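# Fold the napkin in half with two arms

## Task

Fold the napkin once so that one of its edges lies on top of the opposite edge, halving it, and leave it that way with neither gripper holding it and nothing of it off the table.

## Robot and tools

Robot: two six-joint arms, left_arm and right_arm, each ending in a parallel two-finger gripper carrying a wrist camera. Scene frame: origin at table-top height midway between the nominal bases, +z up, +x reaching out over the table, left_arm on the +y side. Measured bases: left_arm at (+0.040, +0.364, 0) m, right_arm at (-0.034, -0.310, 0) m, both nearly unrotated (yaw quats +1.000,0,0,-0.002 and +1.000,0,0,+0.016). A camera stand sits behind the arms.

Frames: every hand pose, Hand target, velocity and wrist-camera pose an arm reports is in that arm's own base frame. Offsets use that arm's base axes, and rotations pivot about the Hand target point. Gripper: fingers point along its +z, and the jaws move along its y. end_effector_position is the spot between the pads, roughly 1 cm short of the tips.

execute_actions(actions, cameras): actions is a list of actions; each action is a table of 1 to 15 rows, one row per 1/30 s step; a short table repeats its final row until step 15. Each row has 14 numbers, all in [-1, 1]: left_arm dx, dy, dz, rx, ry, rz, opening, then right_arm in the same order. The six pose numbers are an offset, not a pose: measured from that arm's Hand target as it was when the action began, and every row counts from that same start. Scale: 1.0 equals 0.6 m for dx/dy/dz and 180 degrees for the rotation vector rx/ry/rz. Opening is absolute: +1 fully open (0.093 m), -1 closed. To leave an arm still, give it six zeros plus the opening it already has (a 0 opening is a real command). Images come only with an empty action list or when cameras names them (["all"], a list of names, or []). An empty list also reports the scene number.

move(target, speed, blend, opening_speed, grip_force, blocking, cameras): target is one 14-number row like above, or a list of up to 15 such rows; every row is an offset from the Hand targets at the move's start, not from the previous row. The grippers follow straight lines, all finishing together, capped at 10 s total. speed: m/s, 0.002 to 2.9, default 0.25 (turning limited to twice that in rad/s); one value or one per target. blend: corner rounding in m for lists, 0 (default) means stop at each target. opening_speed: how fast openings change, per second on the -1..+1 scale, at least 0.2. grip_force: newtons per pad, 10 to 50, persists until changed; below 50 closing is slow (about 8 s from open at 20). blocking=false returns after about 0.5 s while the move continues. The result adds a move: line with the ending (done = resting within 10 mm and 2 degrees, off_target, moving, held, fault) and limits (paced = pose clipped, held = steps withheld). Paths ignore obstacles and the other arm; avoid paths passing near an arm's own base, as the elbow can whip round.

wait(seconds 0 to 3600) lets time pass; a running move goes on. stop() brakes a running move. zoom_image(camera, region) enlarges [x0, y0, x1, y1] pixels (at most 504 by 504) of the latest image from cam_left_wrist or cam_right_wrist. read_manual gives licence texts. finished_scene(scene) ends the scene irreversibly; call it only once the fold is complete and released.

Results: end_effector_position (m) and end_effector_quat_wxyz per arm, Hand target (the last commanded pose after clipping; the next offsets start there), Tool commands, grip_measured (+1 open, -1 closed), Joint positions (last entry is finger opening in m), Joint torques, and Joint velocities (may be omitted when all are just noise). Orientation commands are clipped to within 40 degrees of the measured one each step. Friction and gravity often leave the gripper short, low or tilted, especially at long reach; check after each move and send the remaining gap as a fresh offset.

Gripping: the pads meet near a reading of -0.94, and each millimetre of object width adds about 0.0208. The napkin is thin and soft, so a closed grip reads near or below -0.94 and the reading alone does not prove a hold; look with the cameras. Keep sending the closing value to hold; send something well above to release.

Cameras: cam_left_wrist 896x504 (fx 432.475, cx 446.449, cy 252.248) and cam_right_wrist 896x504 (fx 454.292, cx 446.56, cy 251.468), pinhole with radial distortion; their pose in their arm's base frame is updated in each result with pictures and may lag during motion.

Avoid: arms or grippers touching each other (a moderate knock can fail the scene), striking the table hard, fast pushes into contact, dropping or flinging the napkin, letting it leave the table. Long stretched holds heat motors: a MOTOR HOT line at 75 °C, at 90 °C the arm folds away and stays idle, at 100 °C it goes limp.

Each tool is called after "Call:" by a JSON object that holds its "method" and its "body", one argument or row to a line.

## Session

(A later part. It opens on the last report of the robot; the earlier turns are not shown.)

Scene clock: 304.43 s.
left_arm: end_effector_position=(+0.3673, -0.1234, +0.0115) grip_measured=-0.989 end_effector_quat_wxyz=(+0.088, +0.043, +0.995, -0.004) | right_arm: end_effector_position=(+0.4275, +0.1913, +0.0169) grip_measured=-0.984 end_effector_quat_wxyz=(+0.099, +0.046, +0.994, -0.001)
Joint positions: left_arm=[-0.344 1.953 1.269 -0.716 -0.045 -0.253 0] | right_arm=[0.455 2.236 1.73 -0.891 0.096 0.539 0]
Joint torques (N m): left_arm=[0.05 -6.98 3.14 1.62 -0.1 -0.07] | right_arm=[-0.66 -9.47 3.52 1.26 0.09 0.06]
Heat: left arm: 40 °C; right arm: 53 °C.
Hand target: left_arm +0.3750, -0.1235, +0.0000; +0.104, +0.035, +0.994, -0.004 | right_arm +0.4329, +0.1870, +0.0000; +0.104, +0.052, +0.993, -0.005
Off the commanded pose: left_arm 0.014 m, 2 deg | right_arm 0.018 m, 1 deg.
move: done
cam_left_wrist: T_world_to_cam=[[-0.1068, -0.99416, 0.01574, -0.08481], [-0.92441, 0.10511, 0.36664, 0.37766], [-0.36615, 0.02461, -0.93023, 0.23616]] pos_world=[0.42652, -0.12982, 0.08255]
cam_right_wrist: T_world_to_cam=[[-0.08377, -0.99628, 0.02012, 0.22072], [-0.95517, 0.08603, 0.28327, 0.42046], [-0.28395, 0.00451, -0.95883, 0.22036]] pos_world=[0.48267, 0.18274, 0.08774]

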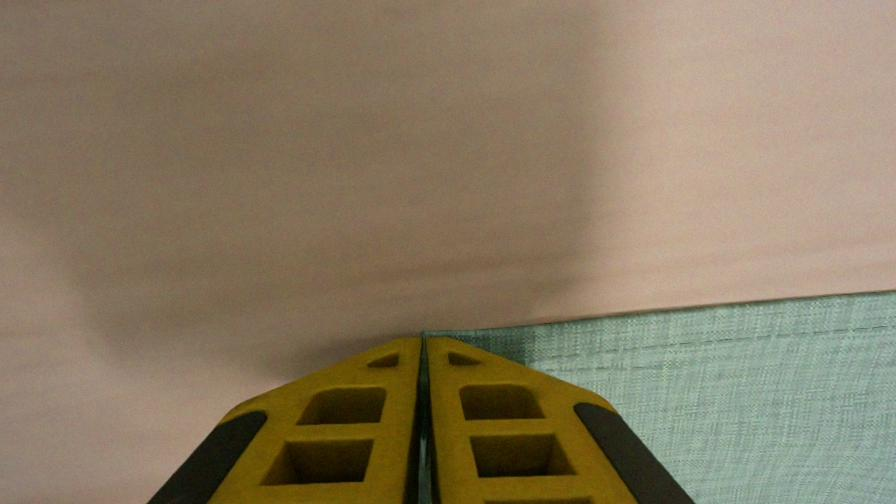

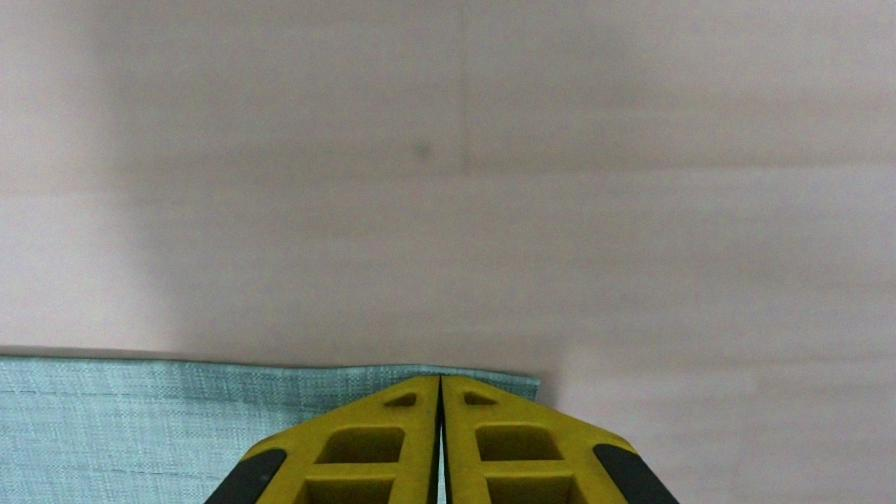

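Call:
{"method": "move", "body": {
  "target": [0,0,0.1,0,0,0,-1,0,0,0.1,0,0,0,-1],
  "speed": 0.1,
  "cameras": ["all"]
}}

Scene clock: 306.40 s.
left_arm: end_effector_position=(+0.3622, -0.1222, +0.0295) grip_measured=-0.989 end_effector_quat_wxyz=(+0.066, +0.044, +0.997, +0.003) | right_arm: end_effector_position=(+0.4263, +0.1891, +0.0399) grip_measured=-0.984 end_effector_quat_wxyz=(+0.086, +0.046, +0.995, -0.008)
Joint positions: left_arm=[-0.345 1.945 1.342 -0.845 -0.045 -0.253 0] | right_arm=[0.452 2.236 1.828 -1.02 0.096 0.539 0]
Joint torques (N m): left_arm=[0.03 -13.97 8.46 0.47 -0.1 -0.07] | right_arm=[-0.68 -14.22 8.83 0.35 0.09 0.06]
Heat: left arm: 41 °C; right arm: 53 °C.
Hand target: left_arm +0.3750, -0.1235, +0.0600; +0.104, +0.035, +0.994, -0.004 | right_arm +0.4329, +0.1870, +0.0600; +0.104, +0.052, +0.993, -0.005
Off the commanded pose: left_arm 0.033 m, 5 deg | right_arm 0.021 m, 2 deg.
move: off_target (left_arm, right_arm)
cam_left_wrist: T_world_to_cam=[[-0.10791, -0.99415, 0.0046, -0.08377], [-0.90689, 0.10033, 0.40925, 0.35805], [-0.40731, 0.03999, -0.91241, 0.26714]] pos_world=[0.42448, -0.12988, 0.0976]
cam_right_wrist: T_world_to_cam=[[-0.08596, -0.99565, 0.03585, 0.21817], [-0.94676, 0.09283, 0.30825, 0.40708], [-0.31024, -0.00744, -0.95063, 0.25521]] pos_world=[0.48334, 0.18133, 0.1093]

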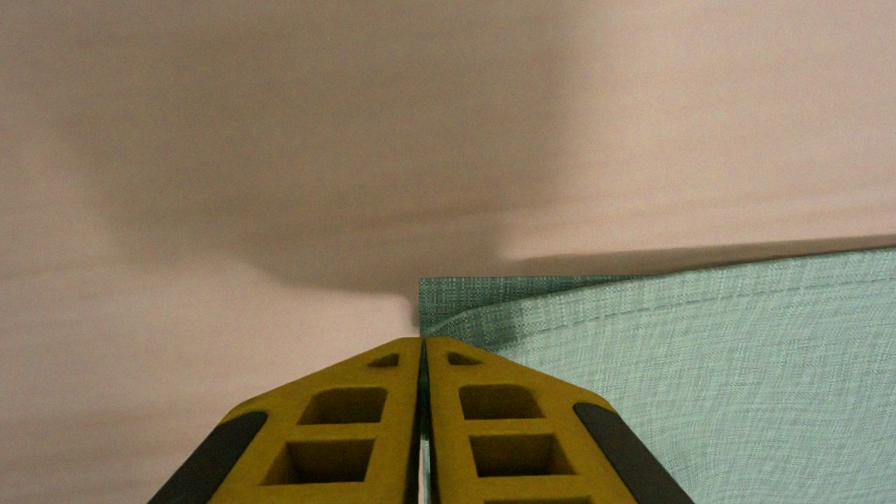

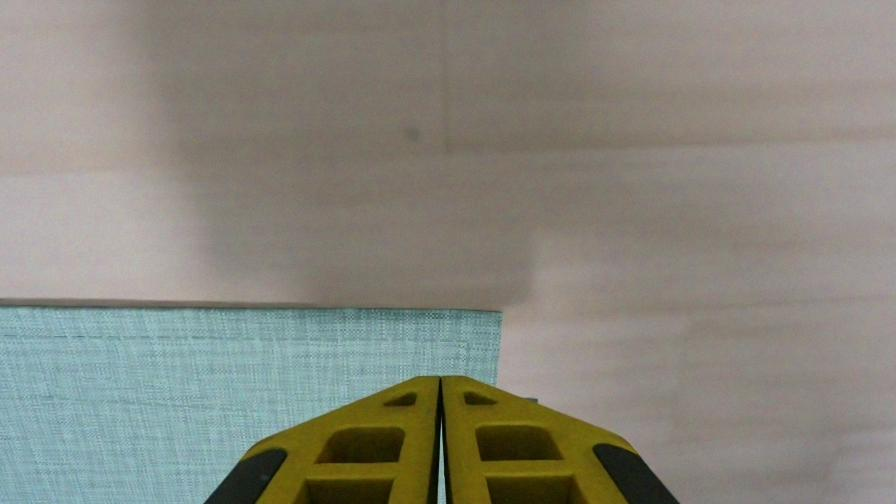

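Call:
{"method": "move", "body": {
  "target": [0,0,0,0,0,0,-1,0,-0.0267,0.0,0.0167,0,0,-0.4],
  "speed": 0.1,
  "cameras": ["cam_right_wrist"]
}}

Scene clock: 311.07 s.
left_arm: end_effector_position=(+0.3622, -0.1222, +0.0295) grip_measured=-0.989 end_effector_quat_wxyz=(+0.066, +0.044, +0.997, +0.003) | right_arm: end_effector_position=(+0.4233, +0.1668, +0.0377) grip_measured=-0.403 end_effector_quat_wxyz=(+0.069, +0.062, +0.996, -0.001)
Joint positions: left_arm=[-0.345 1.945 1.342 -0.845 -0.045 -0.253 0] | right_arm=[0.399 2.21 1.78 -1.018 0.062 0.519 0.026]
Joint torques (N m): left_arm=[0.05 -13.98 8.47 0.47 -0.1 -0.07] | right_arm=[-0.09 -16.16 5.78 0.89 -0.14 -0.09]
Heat: left arm: 42 °C; right arm: 54 °C.
Hand target: left_arm +0.3750, -0.1235, +0.0600; +0.104, +0.035, +0.994, -0.004 | right_arm +0.4329, +0.1710, +0.0600; +0.103, +0.055, +0.993, +0.021
Off the commanded pose: left_arm 0.033 m, 5 deg | right_arm 0.025 m, 5 deg.
move: off_target (right_arm)
cam_right_wrist: T_world_to_cam=[[-0.11446, -0.99323, 0.02002, 0.20802], [-0.9332, 0.11441, 0.34065, 0.39649], [-0.34063, 0.02031, -0.93998, 0.25992]] pos_world=[0.48235, 0.15597, 0.10509]

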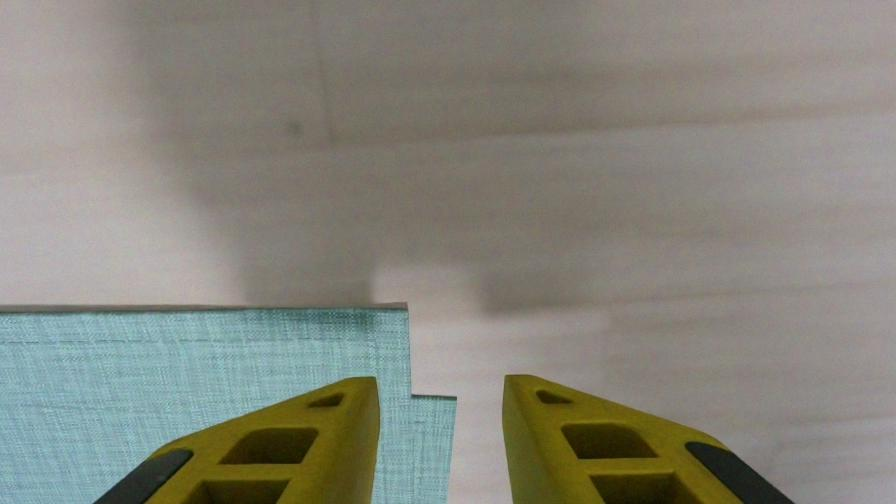

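Call:
{"method": "move", "body": {
  "target": [0,0,0,0,0,0,-1,0.0067,0.025,-0.1167,0.0167,0,0,-0.4],
  "speed": 0.08,
  "cameras": ["cam_right_wrist"]
}}

Scene clock: 313.30 s.
left_arm: end_effector_position=(+0.3622, -0.1222, +0.0295) grip_measured=-0.989 end_effector_quat_wxyz=(+0.066, +0.044, +0.997, +0.003) | right_arm: end_effector_position=(+0.4239, +0.1712, +0.0159) grip_measured=-0.403 end_effector_quat_wxyz=(+0.085, +0.061, +0.994, +0.018)
Joint positions: left_arm=[-0.345 1.945 1.342 -0.845 -0.045 -0.253 0] | right_arm=[0.4 2.198 1.665 -0.869 0.044 0.519 0.026]
Joint torques (N m): left_arm=[0.05 -13.98 8.47 0.47 -0.09 -0.07] | right_arm=[0.35 -7.27 2.93 2.02 -0.34 0.13]
Heat: left arm: 42 °C; right arm: 55 °C.
Hand target: left_arm +0.3750, -0.1235, +0.0600; +0.104, +0.035, +0.994, -0.004 | right_arm +0.4370, +0.1860, -0.0100; +0.101, +0.057, +0.992, +0.047
Off the commanded pose: left_arm 0.033 m, 5 deg | right_arm 0.033 m, 4 deg.
move: off_target (right_arm)
cam_right_wrist: T_world_to_cam=[[-0.11026, -0.99373, -0.01845, 0.21186], [-0.94518, 0.0991, 0.31115, 0.41215], [-0.30737, 0.05174, -0.95018, 0.22018]] pos_world=[0.48059, 0.1583, 0.08488]

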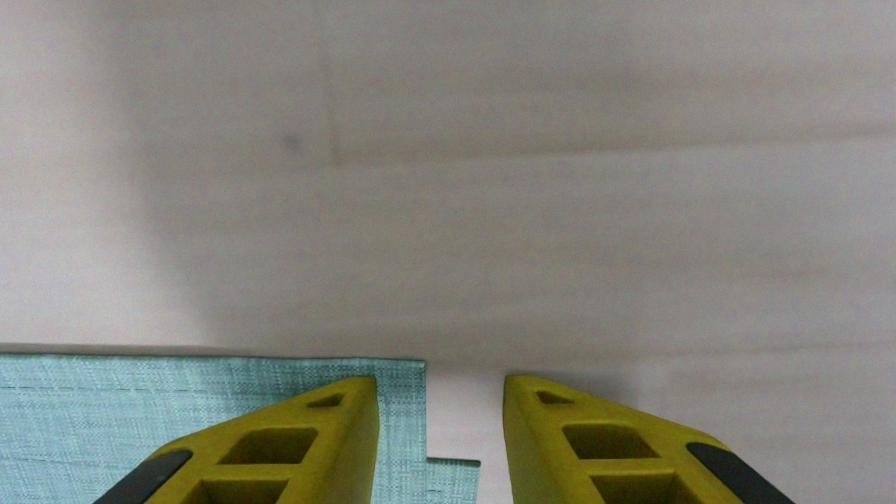

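Call:
{"method": "move", "body": {
  "target": [
    [0,0,0,0,0,0,-1,0,0.0183,0.1,0,0,0,-0.4],
    [0,0,0,0,0,0,-1,0,0.0117,0,0,0,0,-0.4]
  ],
  "speed": 0.08,
  "cameras": ["cam_right_wrist"]
}}

Scene clock: 316.23 s.
left_arm: end_effector_position=(+0.3622, -0.1222, +0.0295) grip_measured=-0.989 end_effector_quat_wxyz=(+0.066, +0.044, +0.997, +0.003) | right_arm: end_effector_position=(+0.4289, +0.1910, +0.0175) grip_measured=-0.402 end_effector_quat_wxyz=(+0.098, +0.052, +0.993, +0.035)
Joint positions: left_arm=[-0.345 1.945 1.342 -0.845 -0.045 -0.253 0] | right_arm=[0.429 2.21 1.685 -0.839 0.029 0.531 0.026]
Joint torques (N m): left_arm=[0.05 -14 8.47 0.47 -0.09 -0.07] | right_arm=[-0.69 -7.54 2.82 1.74 -0.17 0.14]
Heat: left arm: 43 °C; right arm: 54 °C.
Hand target: left_arm +0.3750, -0.1235, +0.0600; +0.104, +0.035, +0.994, -0.004 | right_arm +0.4370, +0.1930, -0.0100; +0.101, +0.057, +0.992, +0.047
Off the commanded pose: left_arm 0.033 m, 5 deg | right_arm 0.029 m, 1 deg.
move: off_target (right_arm)
cam_right_wrist: T_world_to_cam=[[-0.08939, -0.99461, -0.05259, 0.22381], [-0.95539, 0.0707, 0.28677, 0.42462], [-0.28151, 0.07588, -0.95655, 0.20666]] pos_world=[0.48386, 0.1769, 0.08768]

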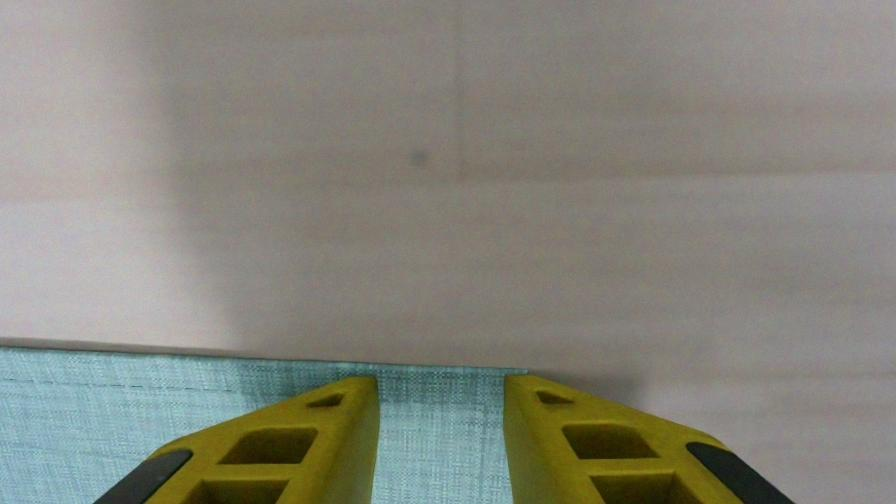

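Call:
{"method": "move", "body": {
  "target": [
    [0,0,0,0,0,0,-1,0,-0.0183,0.1,0,0,0,-0.4],
    [0,0,0,0,0,0,-1,0,-0.0133,0,0,0,0,-0.4]
  ],
  "speed": 0.08,
  "cameras": ["cam_right_wrist"]
}}

Scene clock: 319.20 s.
left_arm: end_effector_position=(+0.3622, -0.1222, +0.0295) grip_measured=-0.989 end_effector_quat_wxyz=(+0.066, +0.044, +0.997, +0.003) | right_arm: end_effector_position=(+0.4280, +0.1787, +0.0173) grip_measured=-0.402 end_effector_quat_wxyz=(+0.093, +0.065, +0.993, +0.035)
Joint positions: left_arm=[-0.345 1.945 1.342 -0.845 -0.045 -0.253 0] | right_arm=[0.403 2.196 1.664 -0.84 0.021 0.531 0.026]
Joint torques (N m): left_arm=[0.05 -13.98 8.46 0.47 -0.09 -0.07] | right_arm=[-0.06 -7.32 2.82 1.83 -0.14 -0.03]
Heat: left arm: 43 °C; right arm: 54 °C.
Hand target: left_arm +0.3750, -0.1235, +0.0600; +0.104, +0.035, +0.994, -0.004 | right_arm +0.4370, +0.1850, -0.0100; +0.101, +0.057, +0.992, +0.047
Off the commanded pose: left_arm 0.033 m, 5 deg | right_arm 0.029 m, 2 deg.
move: off_target (right_arm)
cam_right_wrist: T_world_to_cam=[[-0.11444, -0.99193, -0.05456, 0.22187], [-0.95002, 0.09321, 0.29797, 0.41817], [-0.29048, 0.08593, -0.95302, 0.2091]] pos_world=[0.48339, 0.16313, 0.08678]

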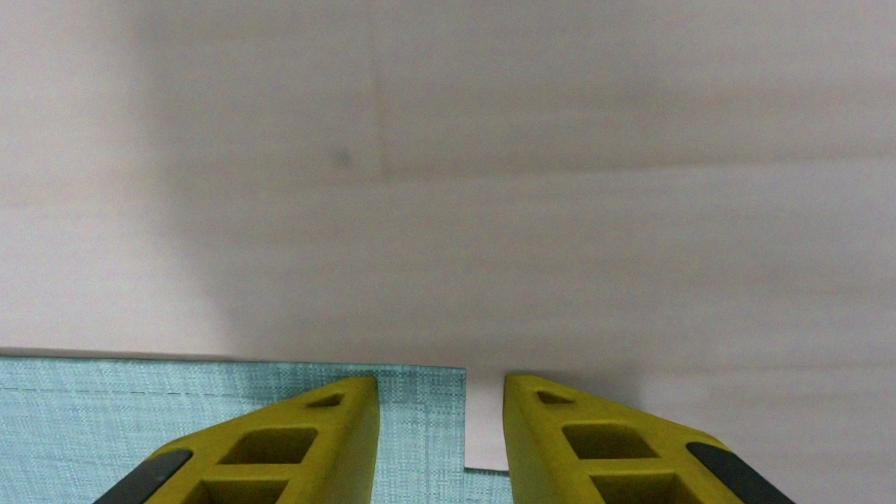

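Call:
{"method": "move", "body": {
  "target": [0,0,0,0,0,0,-1,0,0,0,0,0,0,-1],
  "opening_speed": 0.4,
  "cameras": ["cam_right_wrist"]
}}

Scene clock: 321.33 s.
left_arm: end_effector_position=(+0.3622, -0.1222, +0.0295) grip_measured=-0.989 end_effector_quat_wxyz=(+0.066, +0.044, +0.997, +0.003) | right_arm: end_effector_position=(+0.4299, +0.1734, +0.0172) grip_measured=-0.984 end_effector_quat_wxyz=(+0.098, +0.068, +0.992, +0.030)
Joint positions: left_arm=[-0.345 1.945 1.342 -0.845 -0.045 -0.253 0] | right_arm=[0.395 2.191 1.654 -0.831 0.033 0.528 0]
Joint torques (N m): left_arm=[0.05 -13.98 8.46 0.47 -0.1 -0.07] | right_arm=[-0.08 -6.94 3.51 1.75 -0.25 -0.02]
Heat: left arm: 44 °C; right arm: 53 °C.
Hand target: left_arm +0.3750, -0.1235, +0.0600; +0.104, +0.035, +0.994, -0.004 | right_arm +0.4370, +0.1850, -0.0100; +0.101, +0.057, +0.992, +0.047
Off the commanded pose: left_arm 0.033 m, 5 deg | right_arm 0.030 m, 2 deg.
move: done
cam_right_wrist: T_world_to_cam=[[-0.121, -0.9916, -0.04576, 0.21943], [-0.952, 0.10286, 0.28831, 0.41989], [-0.28118, 0.07845, -0.95644, 0.20734]] pos_world=[0.48459, 0.15813, 0.08729]

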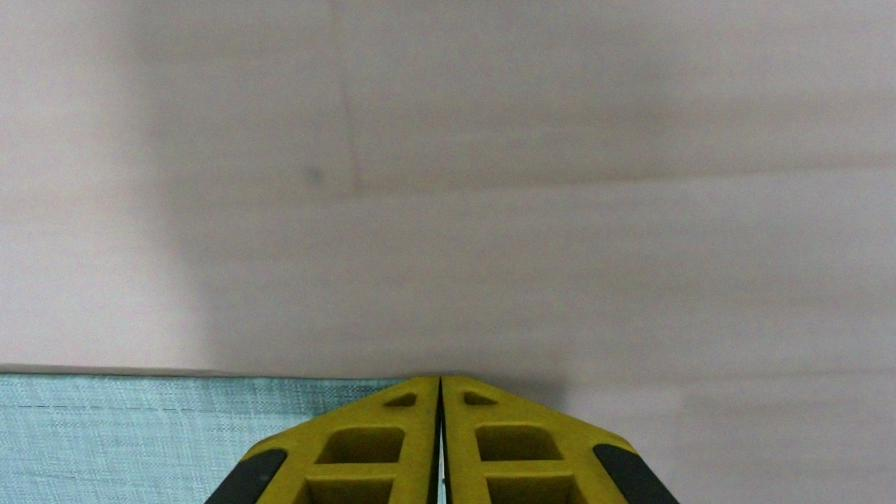

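Call:
{"method": "move", "body": {
  "target": [0,0,0,0,0,0,-1,0,0,0.15,0,0,0,-1],
  "speed": 0.1,
  "cameras": ["all"]
}}

Scene clock: 323.60 s.
left_arm: end_effector_position=(+0.3622, -0.1222, +0.0295) grip_measured=-0.989 end_effector_quat_wxyz=(+0.066, +0.044, +0.997, +0.003) | right_arm: end_effector_position=(+0.4346, +0.1808, +0.0614) grip_measured=-0.984 end_effector_quat_wxyz=(+0.089, +0.064, +0.993, +0.036)
Joint positions: left_arm=[-0.345 1.945 1.342 -0.845 -0.045 -0.253 0] | right_arm=[0.4 2.193 1.839 -1.024 0.016 0.528 0]
Joint torques (N m): left_arm=[0.03 -14 8.47 0.47 -0.1 -0.07] | right_arm=[-0.06 -13.79 9.01 0.44 -0.16 -0.03]
Heat: left arm: 44 °C; right arm: 54 °C.
Hand target: left_arm +0.3750, -0.1235, +0.0600; +0.104, +0.035, +0.994, -0.004 | right_arm +0.4370, +0.1850, +0.0800; +0.101, +0.057, +0.992, +0.047
Off the commanded pose: left_arm 0.033 m, 5 deg | right_arm 0.019 m, 2 deg.
move: off_target (right_arm)
cam_left_wrist: T_world_to_cam=[[-0.10791, -0.99415, 0.0046, -0.08377], [-0.90689, 0.10033, 0.40925, 0.35805], [-0.40731, 0.03999, -0.91241, 0.26714]] pos_world=[0.42448, -0.12988, 0.0976]
cam_right_wrist: T_world_to_cam=[[-0.11395, -0.99197, -0.05485, 0.22686], [-0.94793, 0.09203, 0.30489, 0.41009], [-0.2974, 0.08674, -0.95081, 0.25555]] pos_world=[0.49059, 0.16513, 0.13039]

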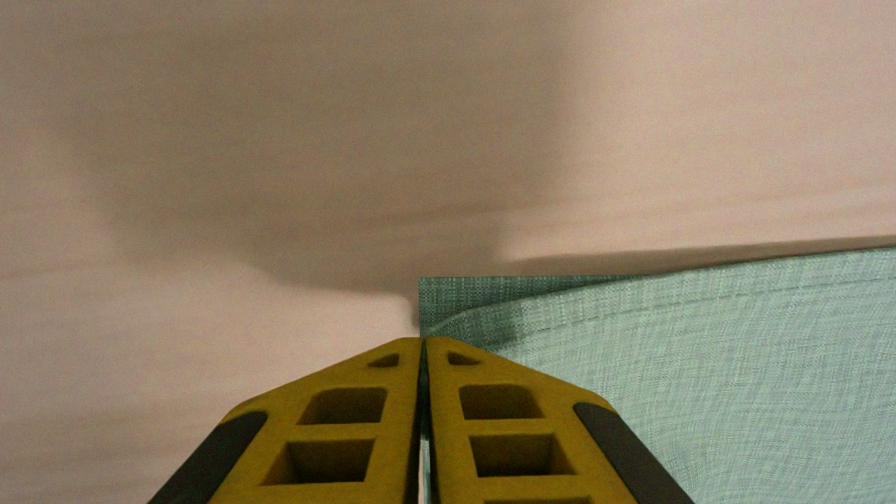

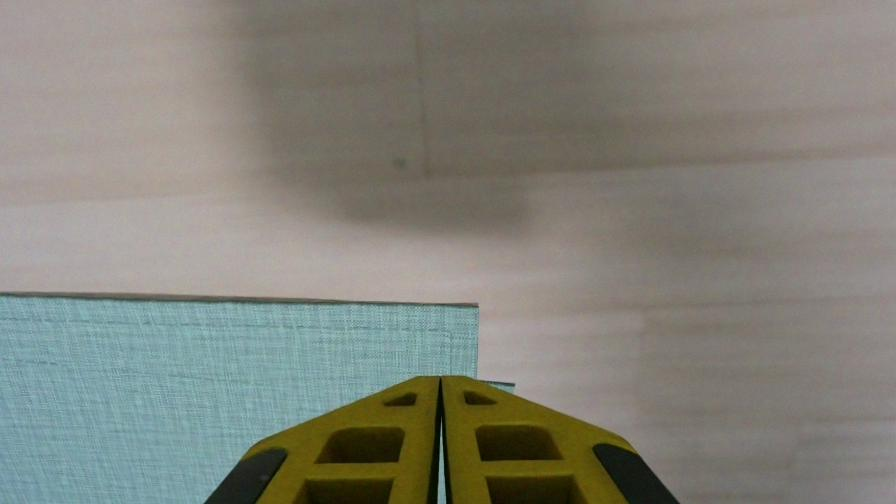

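Call:
{"method": "move", "body": {
  "target": [
    [0,0,0,0,0,0,-1,-0.002,0.008,-0.03,-0.0222,0,0,-0.4],
    [0,0,0,0,0,0,-1,-0.002,0.006,-0.1667,-0.0222,0,0,-0.4]
  ],
  "speed": 0.08,
  "cameras": ["cam_right_wrist"]
}}

Scene clock: 328.37 s.
left_arm: end_effector_position=(+0.3622, -0.1222, +0.0295) grip_measured=-0.989 end_effector_quat_wxyz=(+0.066, +0.044, +0.997, +0.003) | right_arm: end_effector_position=(+0.4254, +0.1855, +0.0163) grip_measured=-0.403 end_effector_quat_wxyz=(+0.098, +0.048, +0.994, +0.007)
Joint positions: left_arm=[-0.345 1.945 1.342 -0.845 -0.045 -0.253 0] | right_arm=[0.44 2.214 1.691 -0.868 0.079 0.529 0.026]
Joint torques (N m): left_arm=[0.05 -13.98 8.46 0.47 -0.1 -0.07] | right_arm=[-0.23 -6.04 2.37 1.88 -0.01 0.19]
Heat: left arm: 45 °C; right arm: 54 °C.
Hand target: left_arm +0.3750, -0.1235, +0.0600; +0.104, +0.035, +0.994, -0.004 | right_arm +0.4358, +0.1886, -0.0200; +0.103, +0.054, +0.993, +0.012
Off the commanded pose: left_arm 0.033 m, 5 deg | right_arm 0.038 m, 1 deg.
move: off_target (right_arm)
cam_right_wrist: T_world_to_cam=[[-0.08704, -0.9962, 0.00449, 0.21643], [-0.95442, 0.08468, 0.2862, 0.419], [-0.28549, 0.02062, -0.95816, 0.21687]] pos_world=[0.48066, 0.17565, 0.08691]

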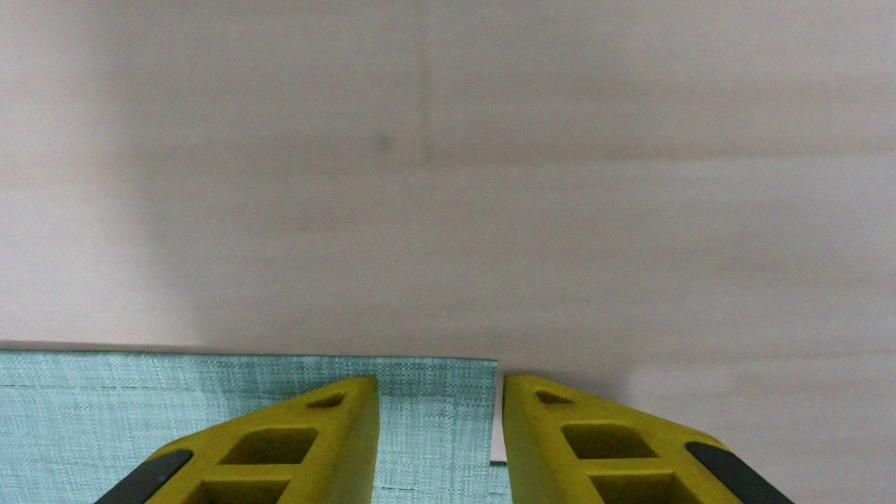

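Call:
{"method": "move", "body": {
  "target": [0,0,0,0,0,0,-1,0,0,0,0,0,0,-1],
  "opening_speed": 0.4,
  "cameras": ["cam_right_wrist"]
}}

Scene clock: 330.80 s.
left_arm: end_effector_position=(+0.3622, -0.1222, +0.0295) grip_measured=-0.989 end_effector_quat_wxyz=(+0.066, +0.044, +0.997, +0.003) | right_arm: end_effector_position=(+0.4311, +0.1865, +0.0168) grip_measured=-0.983 end_effector_quat_wxyz=(+0.110, +0.046, +0.993, +0.010)
Joint positions: left_arm=[-0.345 1.945 1.342 -0.845 -0.045 -0.253 0] | right_arm=[0.438 2.214 1.688 -0.84 0.084 0.522 0]
Joint torques (N m): left_arm=[0.05 -13.98 8.47 0.47 -0.09 -0.07] | right_arm=[-0.23 -6.01 2.65 1.65 -0.05 0.18]
Heat: left arm: 46 °C; right arm: 53 °C.
Hand target: left_arm +0.3750, -0.1235, +0.0600; +0.104, +0.035, +0.994, -0.004 | right_arm +0.4358, +0.1886, -0.0200; +0.103, +0.054, +0.993, +0.012
Off the commanded pose: left_arm 0.033 m, 5 deg | right_arm 0.037 m, 1 deg.
move: done
cam_right_wrist: T_world_to_cam=[[-0.082, -0.99663, -0.00226, 0.2159], [-0.96148, 0.07851, 0.26341, 0.4288], [-0.26235, 0.02377, -0.96468, 0.2085]] pos_world=[0.48469, 0.17655, 0.08867]

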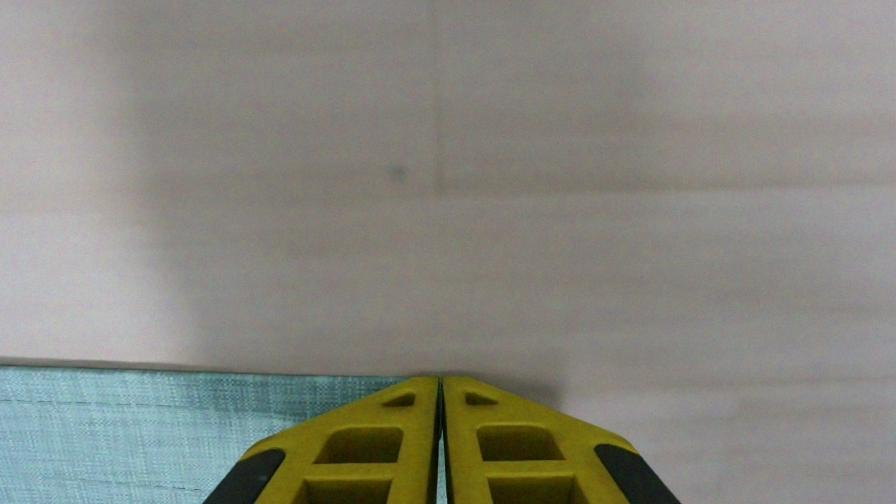

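Call:
{"method": "move", "body": {
  "target": [0,0,0,0,0,0,-1,0,0,0.1333,0,0,0,-1],
  "speed": 0.1,
  "cameras": ["cam_right_wrist"]
}}

Scene clock: 333.40 s.
left_arm: end_effector_position=(+0.3629, -0.1200, +0.0295) grip_measured=-0.989 end_effector_quat_wxyz=(+0.066, +0.041, +0.997, +0.003) | right_arm: end_effector_position=(+0.4314, +0.1889, +0.0470) grip_measured=-0.983 end_effector_quat_wxyz=(+0.095, +0.044, +0.994, +0.007)
Joint positions: left_arm=[-0.339 1.945 1.342 -0.845 -0.045 -0.253 0] | right_arm=[0.44 2.219 1.825 -1.001 0.076 0.522 0]
Joint torques (N m): left_arm=[0.05 -13.98 8.47 0.48 -0.09 -0.07] | right_arm=[-0.13 -12.79 8.95 0.4 -0.05 0.18]
Heat: left arm: 46 °C; right arm: 53 °C.
Hand target: left_arm +0.3750, -0.1235, +0.0600; +0.104, +0.035, +0.994, -0.004 | right_arm +0.4358, +0.1886, +0.0599; +0.103, +0.054, +0.993, +0.012
Off the commanded pose: left_arm 0.033 m, 5 deg | right_arm 0.014 m, 2 deg.
move: off_target (right_arm)
cam_right_wrist: T_world_to_cam=[[-0.07892, -0.99687, 0.00568, 0.21676], [-0.9535, 0.07715, 0.29135, 0.41649], [-0.29087, 0.01758, -0.9566, 0.25077]] pos_world=[0.48717, 0.17954, 0.11732]

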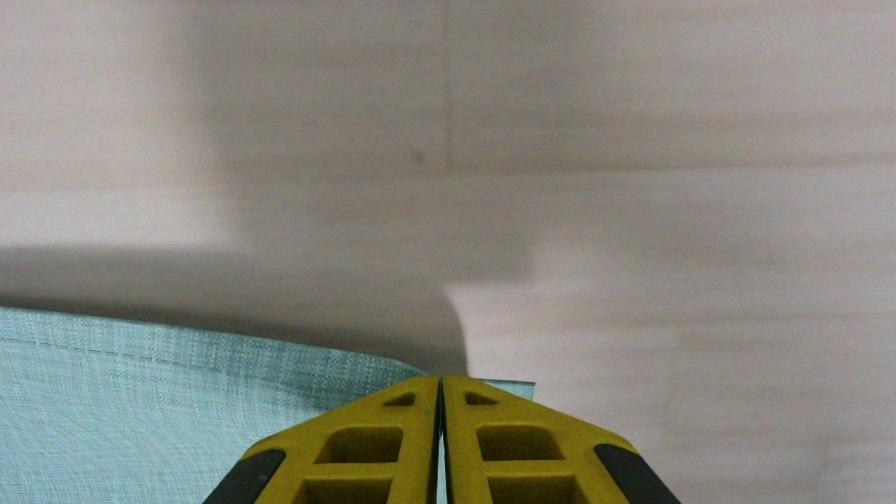

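Call:
{"method": "move", "body": {
  "target": [
    [-0.0767,-0.0125,0.07,0,0,0,-1,-0.1168,-0.0027,0.0702,0,0,0,-1],
    [-0.1627,-0.0025,0.1533,0,0,0,-1,-0.2025,0.0107,0.1535,0,0,0,-1],
    [-0.2472,0.0075,0.195,0,0,0,-1,-0.2865,0.024,0.1952,0,0,0,-1]
  ],
  "speed": 0.15,
  "blend": 0.02,
  "cameras": ["all"]
}}

Scene clock: 343.77 s.
left_arm: end_effector_position=(+0.2292, -0.1242, +0.1708) grip_measured=-0.989 end_effector_quat_wxyz=(+0.094, +0.043, +0.995, -0.008) | right_arm: end_effector_position=(+0.2687, +0.2086, +0.1688) grip_measured=-0.983 end_effector_quat_wxyz=(+0.095, +0.047, +0.994, +0.016)
Joint positions: left_arm=[-0.546 1.377 1.283 -1.303 -0.077 -0.453 0] | right_arm=[0.713 1.688 1.573 -1.296 0.107 0.799 0]
Joint torques (N m): left_arm=[-0.46 -6.63 5.67 0.58 -0.22 -0.07] | right_arm=[-0.16 -9.76 5.87 0.36 0.16 0.23]
Heat: left arm: 47 °C; right arm: 53 °C.
Hand target: left_arm +0.2266, -0.1190, +0.1770; +0.104, +0.035, +0.994, -0.004 | right_arm +0.2639, +0.2030, +0.1771; +0.103, +0.054, +0.993, +0.012
Off the commanded pose: left_arm 0.008 m, 2 deg | right_arm 0.011 m, 1 deg.
move: off_target (right_arm)
cam_left_wrist: T_world_to_cam=[[-0.10786, -0.99391, 0.0225, -0.10374], [-0.92838, 0.1088, 0.35536, 0.19496], [-0.35564, 0.01744, -0.93446, 0.33115]] pos_world=[0.28758, -0.13009, 0.2425]
cam_right_wrist: T_world_to_cam=[[-0.08366, -0.99641, -0.01321, 0.22714], [-0.95307, 0.07613, 0.29301, 0.22411], [-0.29095, 0.0371, -0.95602, 0.31541]] pos_world=[0.32436, 0.19756, 0.23887]

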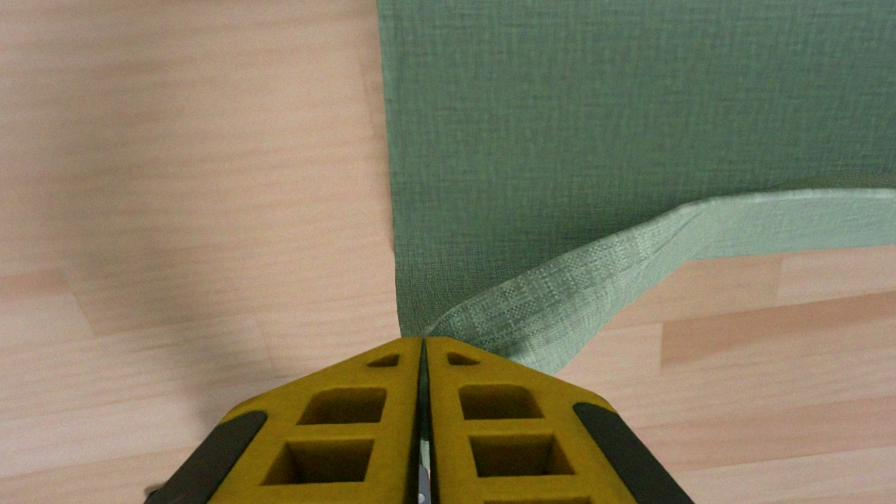

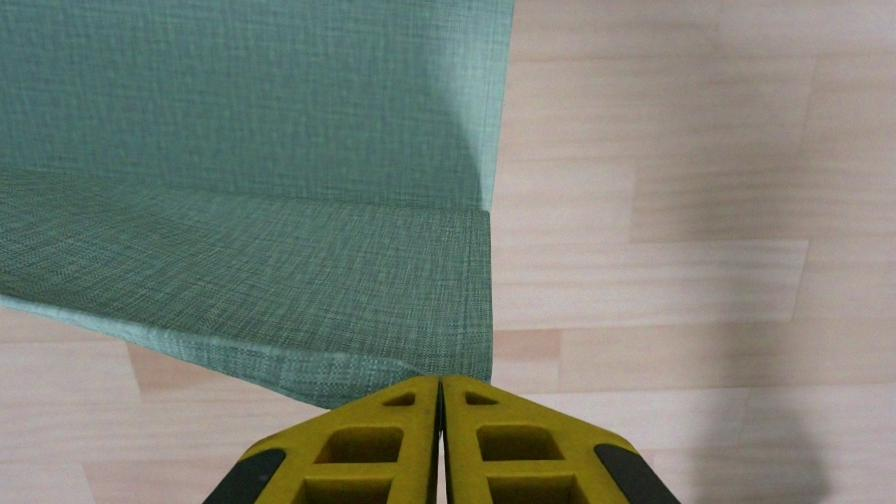

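Call:
{"method": "zoom_image", "body": {
  "camera": "cam_left_wrist",
  "region": [360, 60, 800, 400]
}}

Call:
{"method": "zoom_image", "body": {
  "camera": "cam_right_wrist",
  "region": [200, 120, 600, 420]
}}

Scaled by 1.145 from the camera's image (finer frame: 1280x720).

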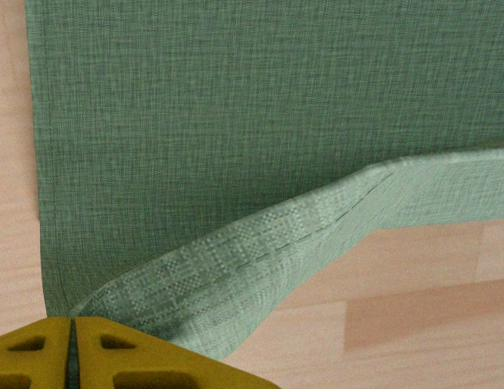

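Scaled by 1.260 from the camera's image (finer frame: 1280x720).

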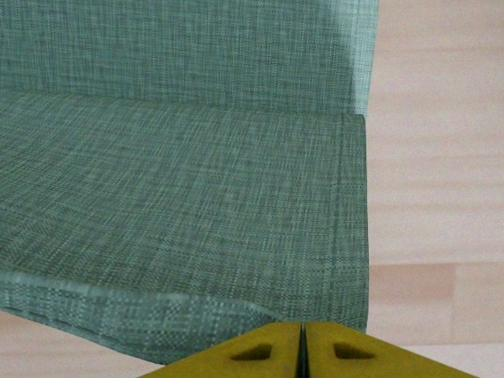

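Call:
{"method": "move", "body": {
  "target": [0,0,0,0,-0.11,0,-1,0,0,0,0,-0.11,0,-1],
  "speed": 0.15,
  "cameras": ["all"]
}}

Scene clock: 349.57 s.
left_arm: end_effector_position=(+0.2192, -0.1170, +0.1675) grip_measured=-0.989 end_effector_quat_wxyz=(+0.243, +0.049, +0.969, +0.014) | right_arm: end_effector_position=(+0.2580, +0.2010, +0.1652) grip_measured=-0.983 end_effector_quat_wxyz=(+0.245, +0.035, +0.969, +0.002)
Joint positions: left_arm=[-0.699 1.12 1.013 -1.078 -0.312 -0.537 0] | right_arm=[0.851 1.472 1.26 -1.027 0.374 0.861 0]
Joint torques (N m): left_arm=[-0.53 -4.53 5.89 1.68 -0.42 -0.08] | right_arm=[0.28 -8.17 6.16 1.34 0.33 0.23]
Heat: left arm: 46 °C; right arm: 52 °C.
Hand target: left_arm +0.2266, -0.1190, +0.1770; +0.274, +0.035, +0.961, +0.002 | right_arm +0.2639, +0.2030, +0.1771; +0.272, +0.051, +0.961, +0.021
Off the commanded pose: left_arm 0.012 m, 4 deg | right_arm 0.013 m, 4 deg.
move: off_target (left_arm, right_arm)
cam_left_wrist: T_world_to_cam=[[-0.11226, -0.99275, -0.04287, -0.08553], [-0.99188, 0.10935, 0.06496, 0.24867], [-0.05981, 0.04981, -0.99697, 0.27381]] pos_world=[0.25343, -0.12574, 0.25315]
cam_right_wrist: T_world_to_cam=[[-0.06868, -0.99762, 0.00658, 0.21184], [-0.9976, 0.06862, -0.00872, 0.27844], [0.00824, -0.00716, -0.99994, 0.24818]] pos_world=[0.29027, 0.19401, 0.2492]

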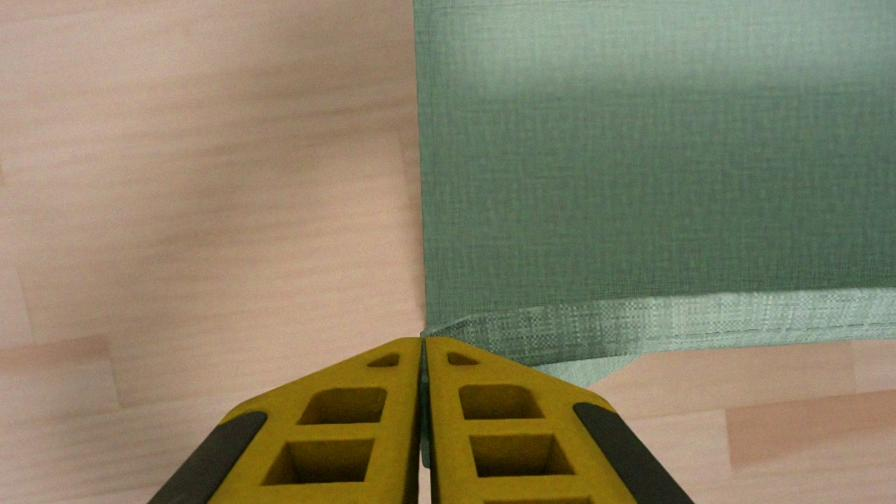

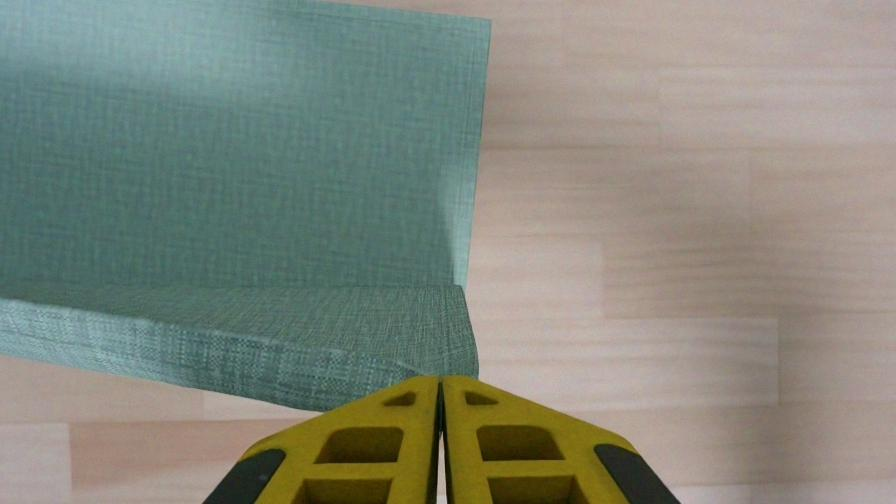

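Call:
{"method": "move", "body": {
  "target": [-0.081,0.01,0.0117,0,0.1,0,-1,-0.0833,0.002,0.0198,0,0.1,0,-1],
  "speed": 0.1,
  "cameras": ["all"]
}}

Scene clock: 359.27 s.
left_arm: end_effector_position=(+0.1747, -0.1119, +0.1745) grip_measured=-0.989 end_effector_quat_wxyz=(+0.114, +0.048, +0.992, +0.004) | right_arm: end_effector_position=(+0.2150, +0.2024, +0.1822) grip_measured=-0.983 end_effector_quat_wxyz=(+0.122, +0.045, +0.992, +0.007)
Joint positions: left_arm=[-0.686 1.169 1.148 -1.369 -0.143 -0.577 0] | right_arm=[0.859 1.516 1.441 -1.331 0.182 0.934 0]
Joint torques (N m): left_arm=[0.66 -1.74 8.98 0.57 0 -0.07] | right_arm=[0.34 -5.14 8.96 0.34 -0.06 0.23]
Heat: left arm: 44 °C; right arm: 50 °C.
Hand target: left_arm +0.1780, -0.1130, +0.1840; +0.120, +0.035, +0.992, -0.003 | right_arm +0.2139, +0.2042, +0.1889; +0.119, +0.054, +0.991, +0.013
Off the commanded pose: left_arm 0.010 m, 2 deg | right_arm 0.007 m, 1 deg.
move: done
cam_left_wrist: T_world_to_cam=[[-0.11457, -0.9934, -0.00499, -0.09143], [-0.94193, 0.10704, 0.31829, 0.15032], [-0.31566, 0.04117, -0.94798, 0.313]] pos_world=[0.22992, -0.1198, 0.24841]
cam_right_wrist: T_world_to_cam=[[-0.08166, -0.99666, 0.00237, 0.21348], [-0.96761, 0.07985, 0.23949, 0.1816], [-0.23888, 0.01726, -0.97089, 0.30834]] pos_world=[0.26681, 0.19294, 0.25536]

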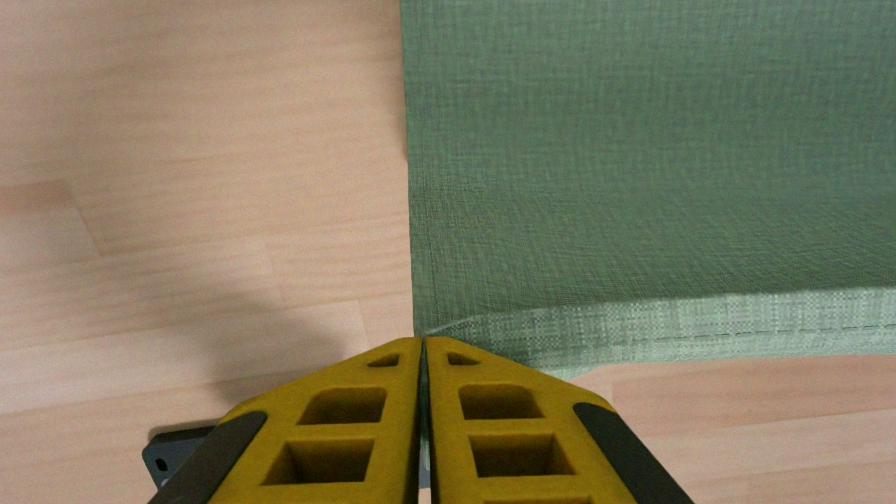

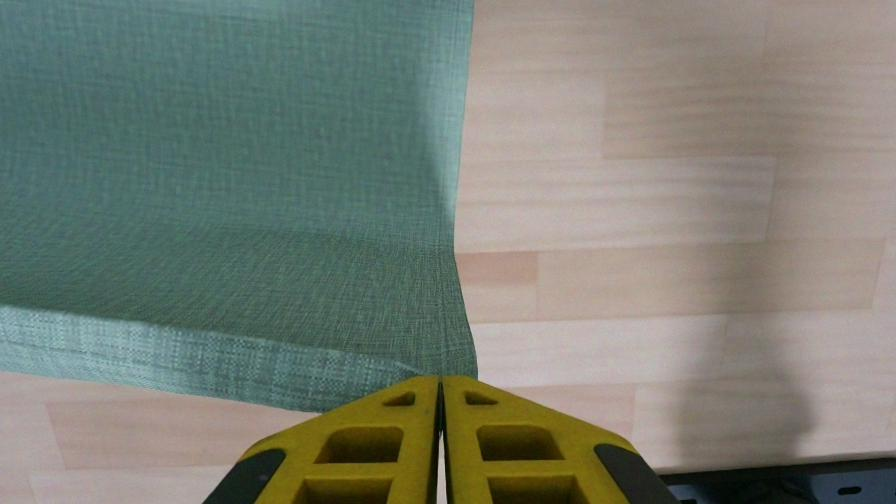

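Call:
{"method": "move", "body": {
  "target": [
    [0.0953,-0.0122,-0.0117,0,0,-0.008,-1,0.0957,0.0005,-0.0198,0,0,-0.008,-1],
    [0.1832,-0.0237,-0.0533,0,0,-0.016,-1,0.1847,-0.0092,-0.0615,0,0,-0.016,-1],
    [0.2527,-0.0333,-0.12,0,0,-0.016,-1,0.2522,-0.0178,-0.1282,0,0,-0.016,-1],
    [0.2957,-0.04,-0.1933,0,0,-0.016,-1,0.295,-0.0225,-0.2015,0,0,-0.016,-1]
  ],
  "speed": 0.15,
  "blend": 0.02,
  "cameras": ["all"]
}}

Scene clock: 365.20 s.
left_arm: end_effector_position=(+0.3415, -0.1335, +0.0636) grip_measured=-0.989 end_effector_quat_wxyz=(+0.099, +0.058, +0.993, +0.004) | right_arm: end_effector_position=(+0.3812, +0.1870, +0.0643) grip_measured=-0.983 end_effector_quat_wxyz=(+0.104, +0.084, +0.991, -0.004)
Joint positions: left_arm=[-0.407 1.799 1.281 -0.869 -0.074 -0.284 0] | right_arm=[0.504 2.026 1.592 -0.968 0.122 0.663 0]
Joint torques (N m): left_arm=[0.51 -7.16 7.34 1.18 0.09 0.13] | right_arm=[-0.66 -10.24 6.75 1 -0.1 -0.09]
Heat: left arm: 43 °C; right arm: 50 °C.
Hand target: left_arm +0.3555, -0.1370, +0.0680; +0.120, +0.060, +0.991, -0.006 | right_arm +0.3909, +0.1907, +0.0680; +0.119, +0.079, +0.990, +0.010
Off the commanded pose: left_arm 0.015 m, 3 deg | right_arm 0.011 m, 2 deg.
move: off_target (left_arm, right_arm)
cam_left_wrist: T_world_to_cam=[[-0.13436, -0.99093, -0.00324, -0.08733], [-0.92899, 0.12482, 0.34842, 0.34112], [-0.34485, 0.04982, -0.93733, 0.27188]] pos_world=[0.39892, -0.14267, 0.13571]
cam_right_wrist: T_world_to_cam=[[-0.16033, -0.98688, 0.01885, 0.23911], [-0.94852, 0.15933, 0.27373, 0.3476], [-0.27314, 0.02601, -0.96162, 0.24478]] pos_world=[0.4349, 0.17422, 0.13573]

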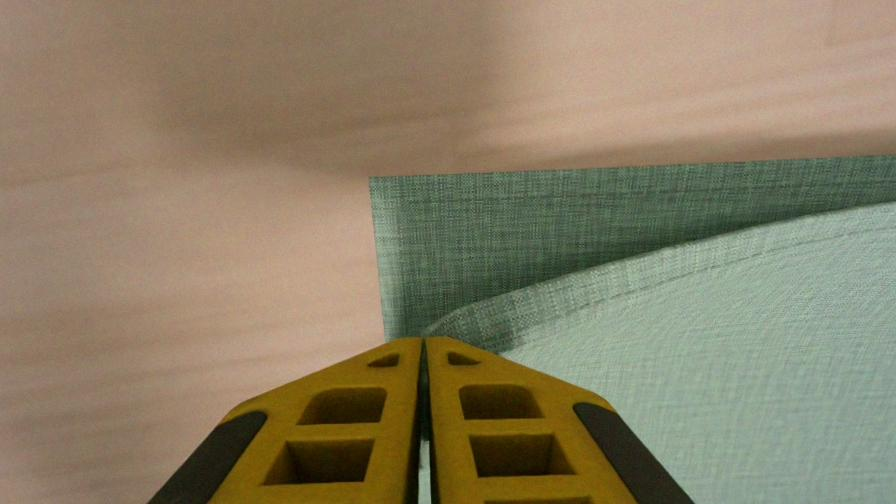

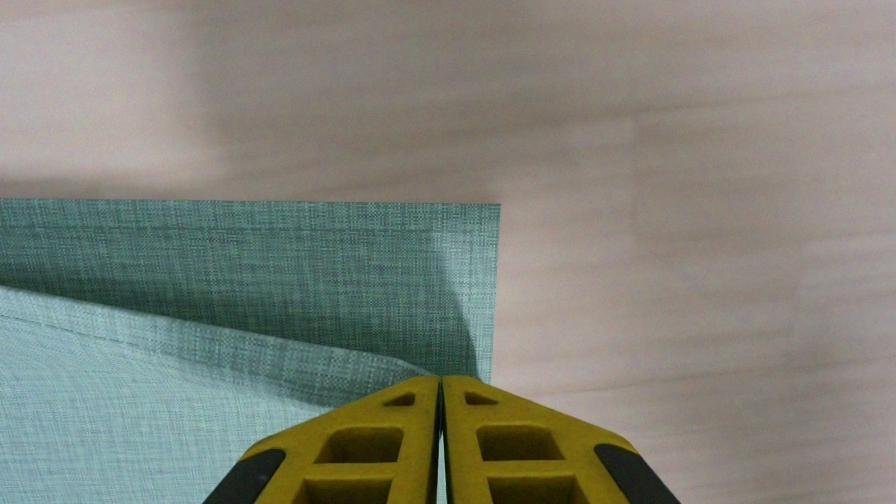

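Call:
{"method": "move", "body": {
  "target": [0.043,0.0037,-0.0533,0,0,0,-1,0.0457,-0.0155,-0.0517,0,0,0,-1],
  "speed": 0.1,
  "cameras": ["all"]
}}

Scene clock: 370.47 s.
left_arm: end_effector_position=(+0.3616, -0.1310, +0.0283) grip_measured=-0.989 end_effector_quat_wxyz=(+0.092, +0.060, +0.994, +0.004) | right_arm: end_effector_position=(+0.4021, +0.1766, +0.0286) grip_measured=-0.983 end_effector_quat_wxyz=(+0.095, +0.082, +0.992, -0.006)
Joint positions: left_arm=[-0.376 1.916 1.289 -0.771 -0.065 -0.25 0] | right_arm=[0.455 2.124 1.598 -0.886 0.108 0.612 0]
Joint torques (N m): left_arm=[0.64 -7.76 8.61 1.14 0.06 0.13] | right_arm=[-0.65 -10.7 8.75 0.95 -0.09 -0.09]
Heat: left arm: 42 °C; right arm: 50 °C.
Hand target: left_arm +0.3813, -0.1348, +0.0361; +0.120, +0.060, +0.991, -0.006 | right_arm +0.4183, +0.1814, +0.0370; +0.119, +0.079, +0.990, +0.010
Off the commanded pose: left_arm 0.021 m, 3 deg | right_arm 0.019 m, 3 deg.
move: off_target (left_arm, right_arm)
cam_left_wrist: T_world_to_cam=[[-0.13848, -0.99036, -0.00354, -0.08073], [-0.92375, 0.12787, 0.36102, 0.36994], [-0.35709, 0.05326, -0.93255, 0.2504]] pos_world=[0.41996, -0.14059, 0.09967]
cam_right_wrist: T_world_to_cam=[[-0.15722, -0.98726, 0.02436, 0.23146], [-0.94414, 0.15749, 0.28948, 0.37695], [-0.28963, 0.02252, -0.95687, 0.22345]] pos_world=[0.457, 0.16412, 0.09906]

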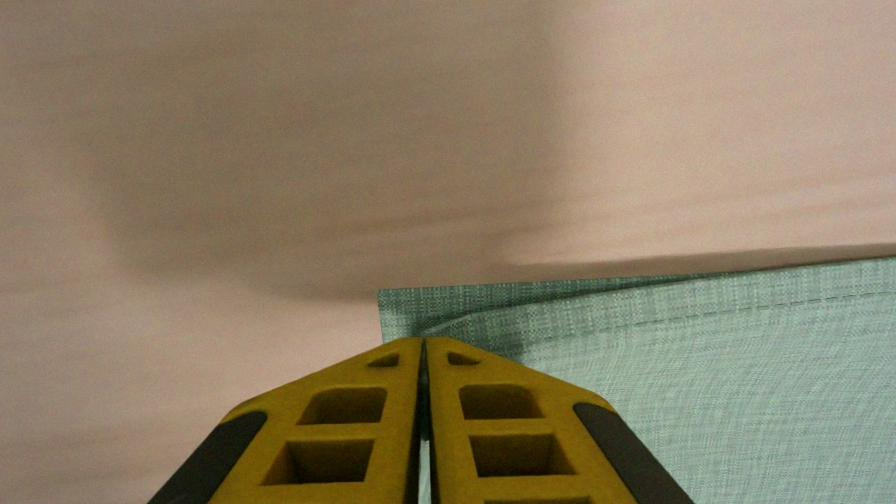

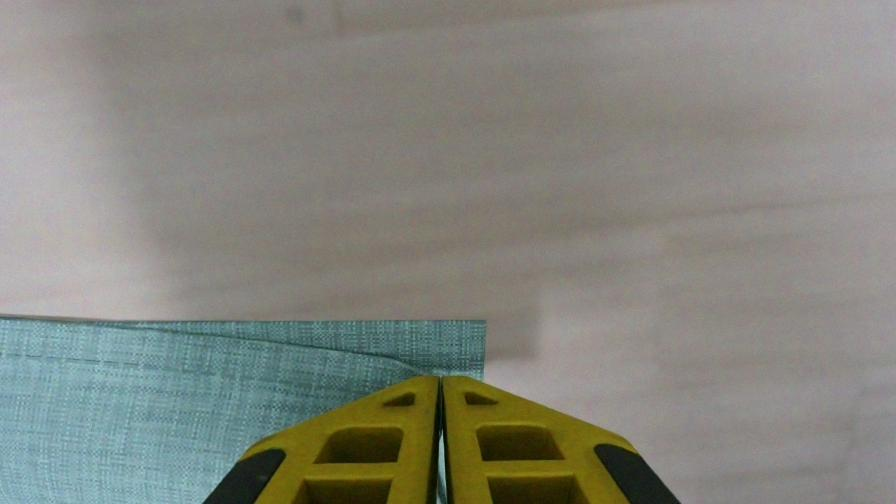

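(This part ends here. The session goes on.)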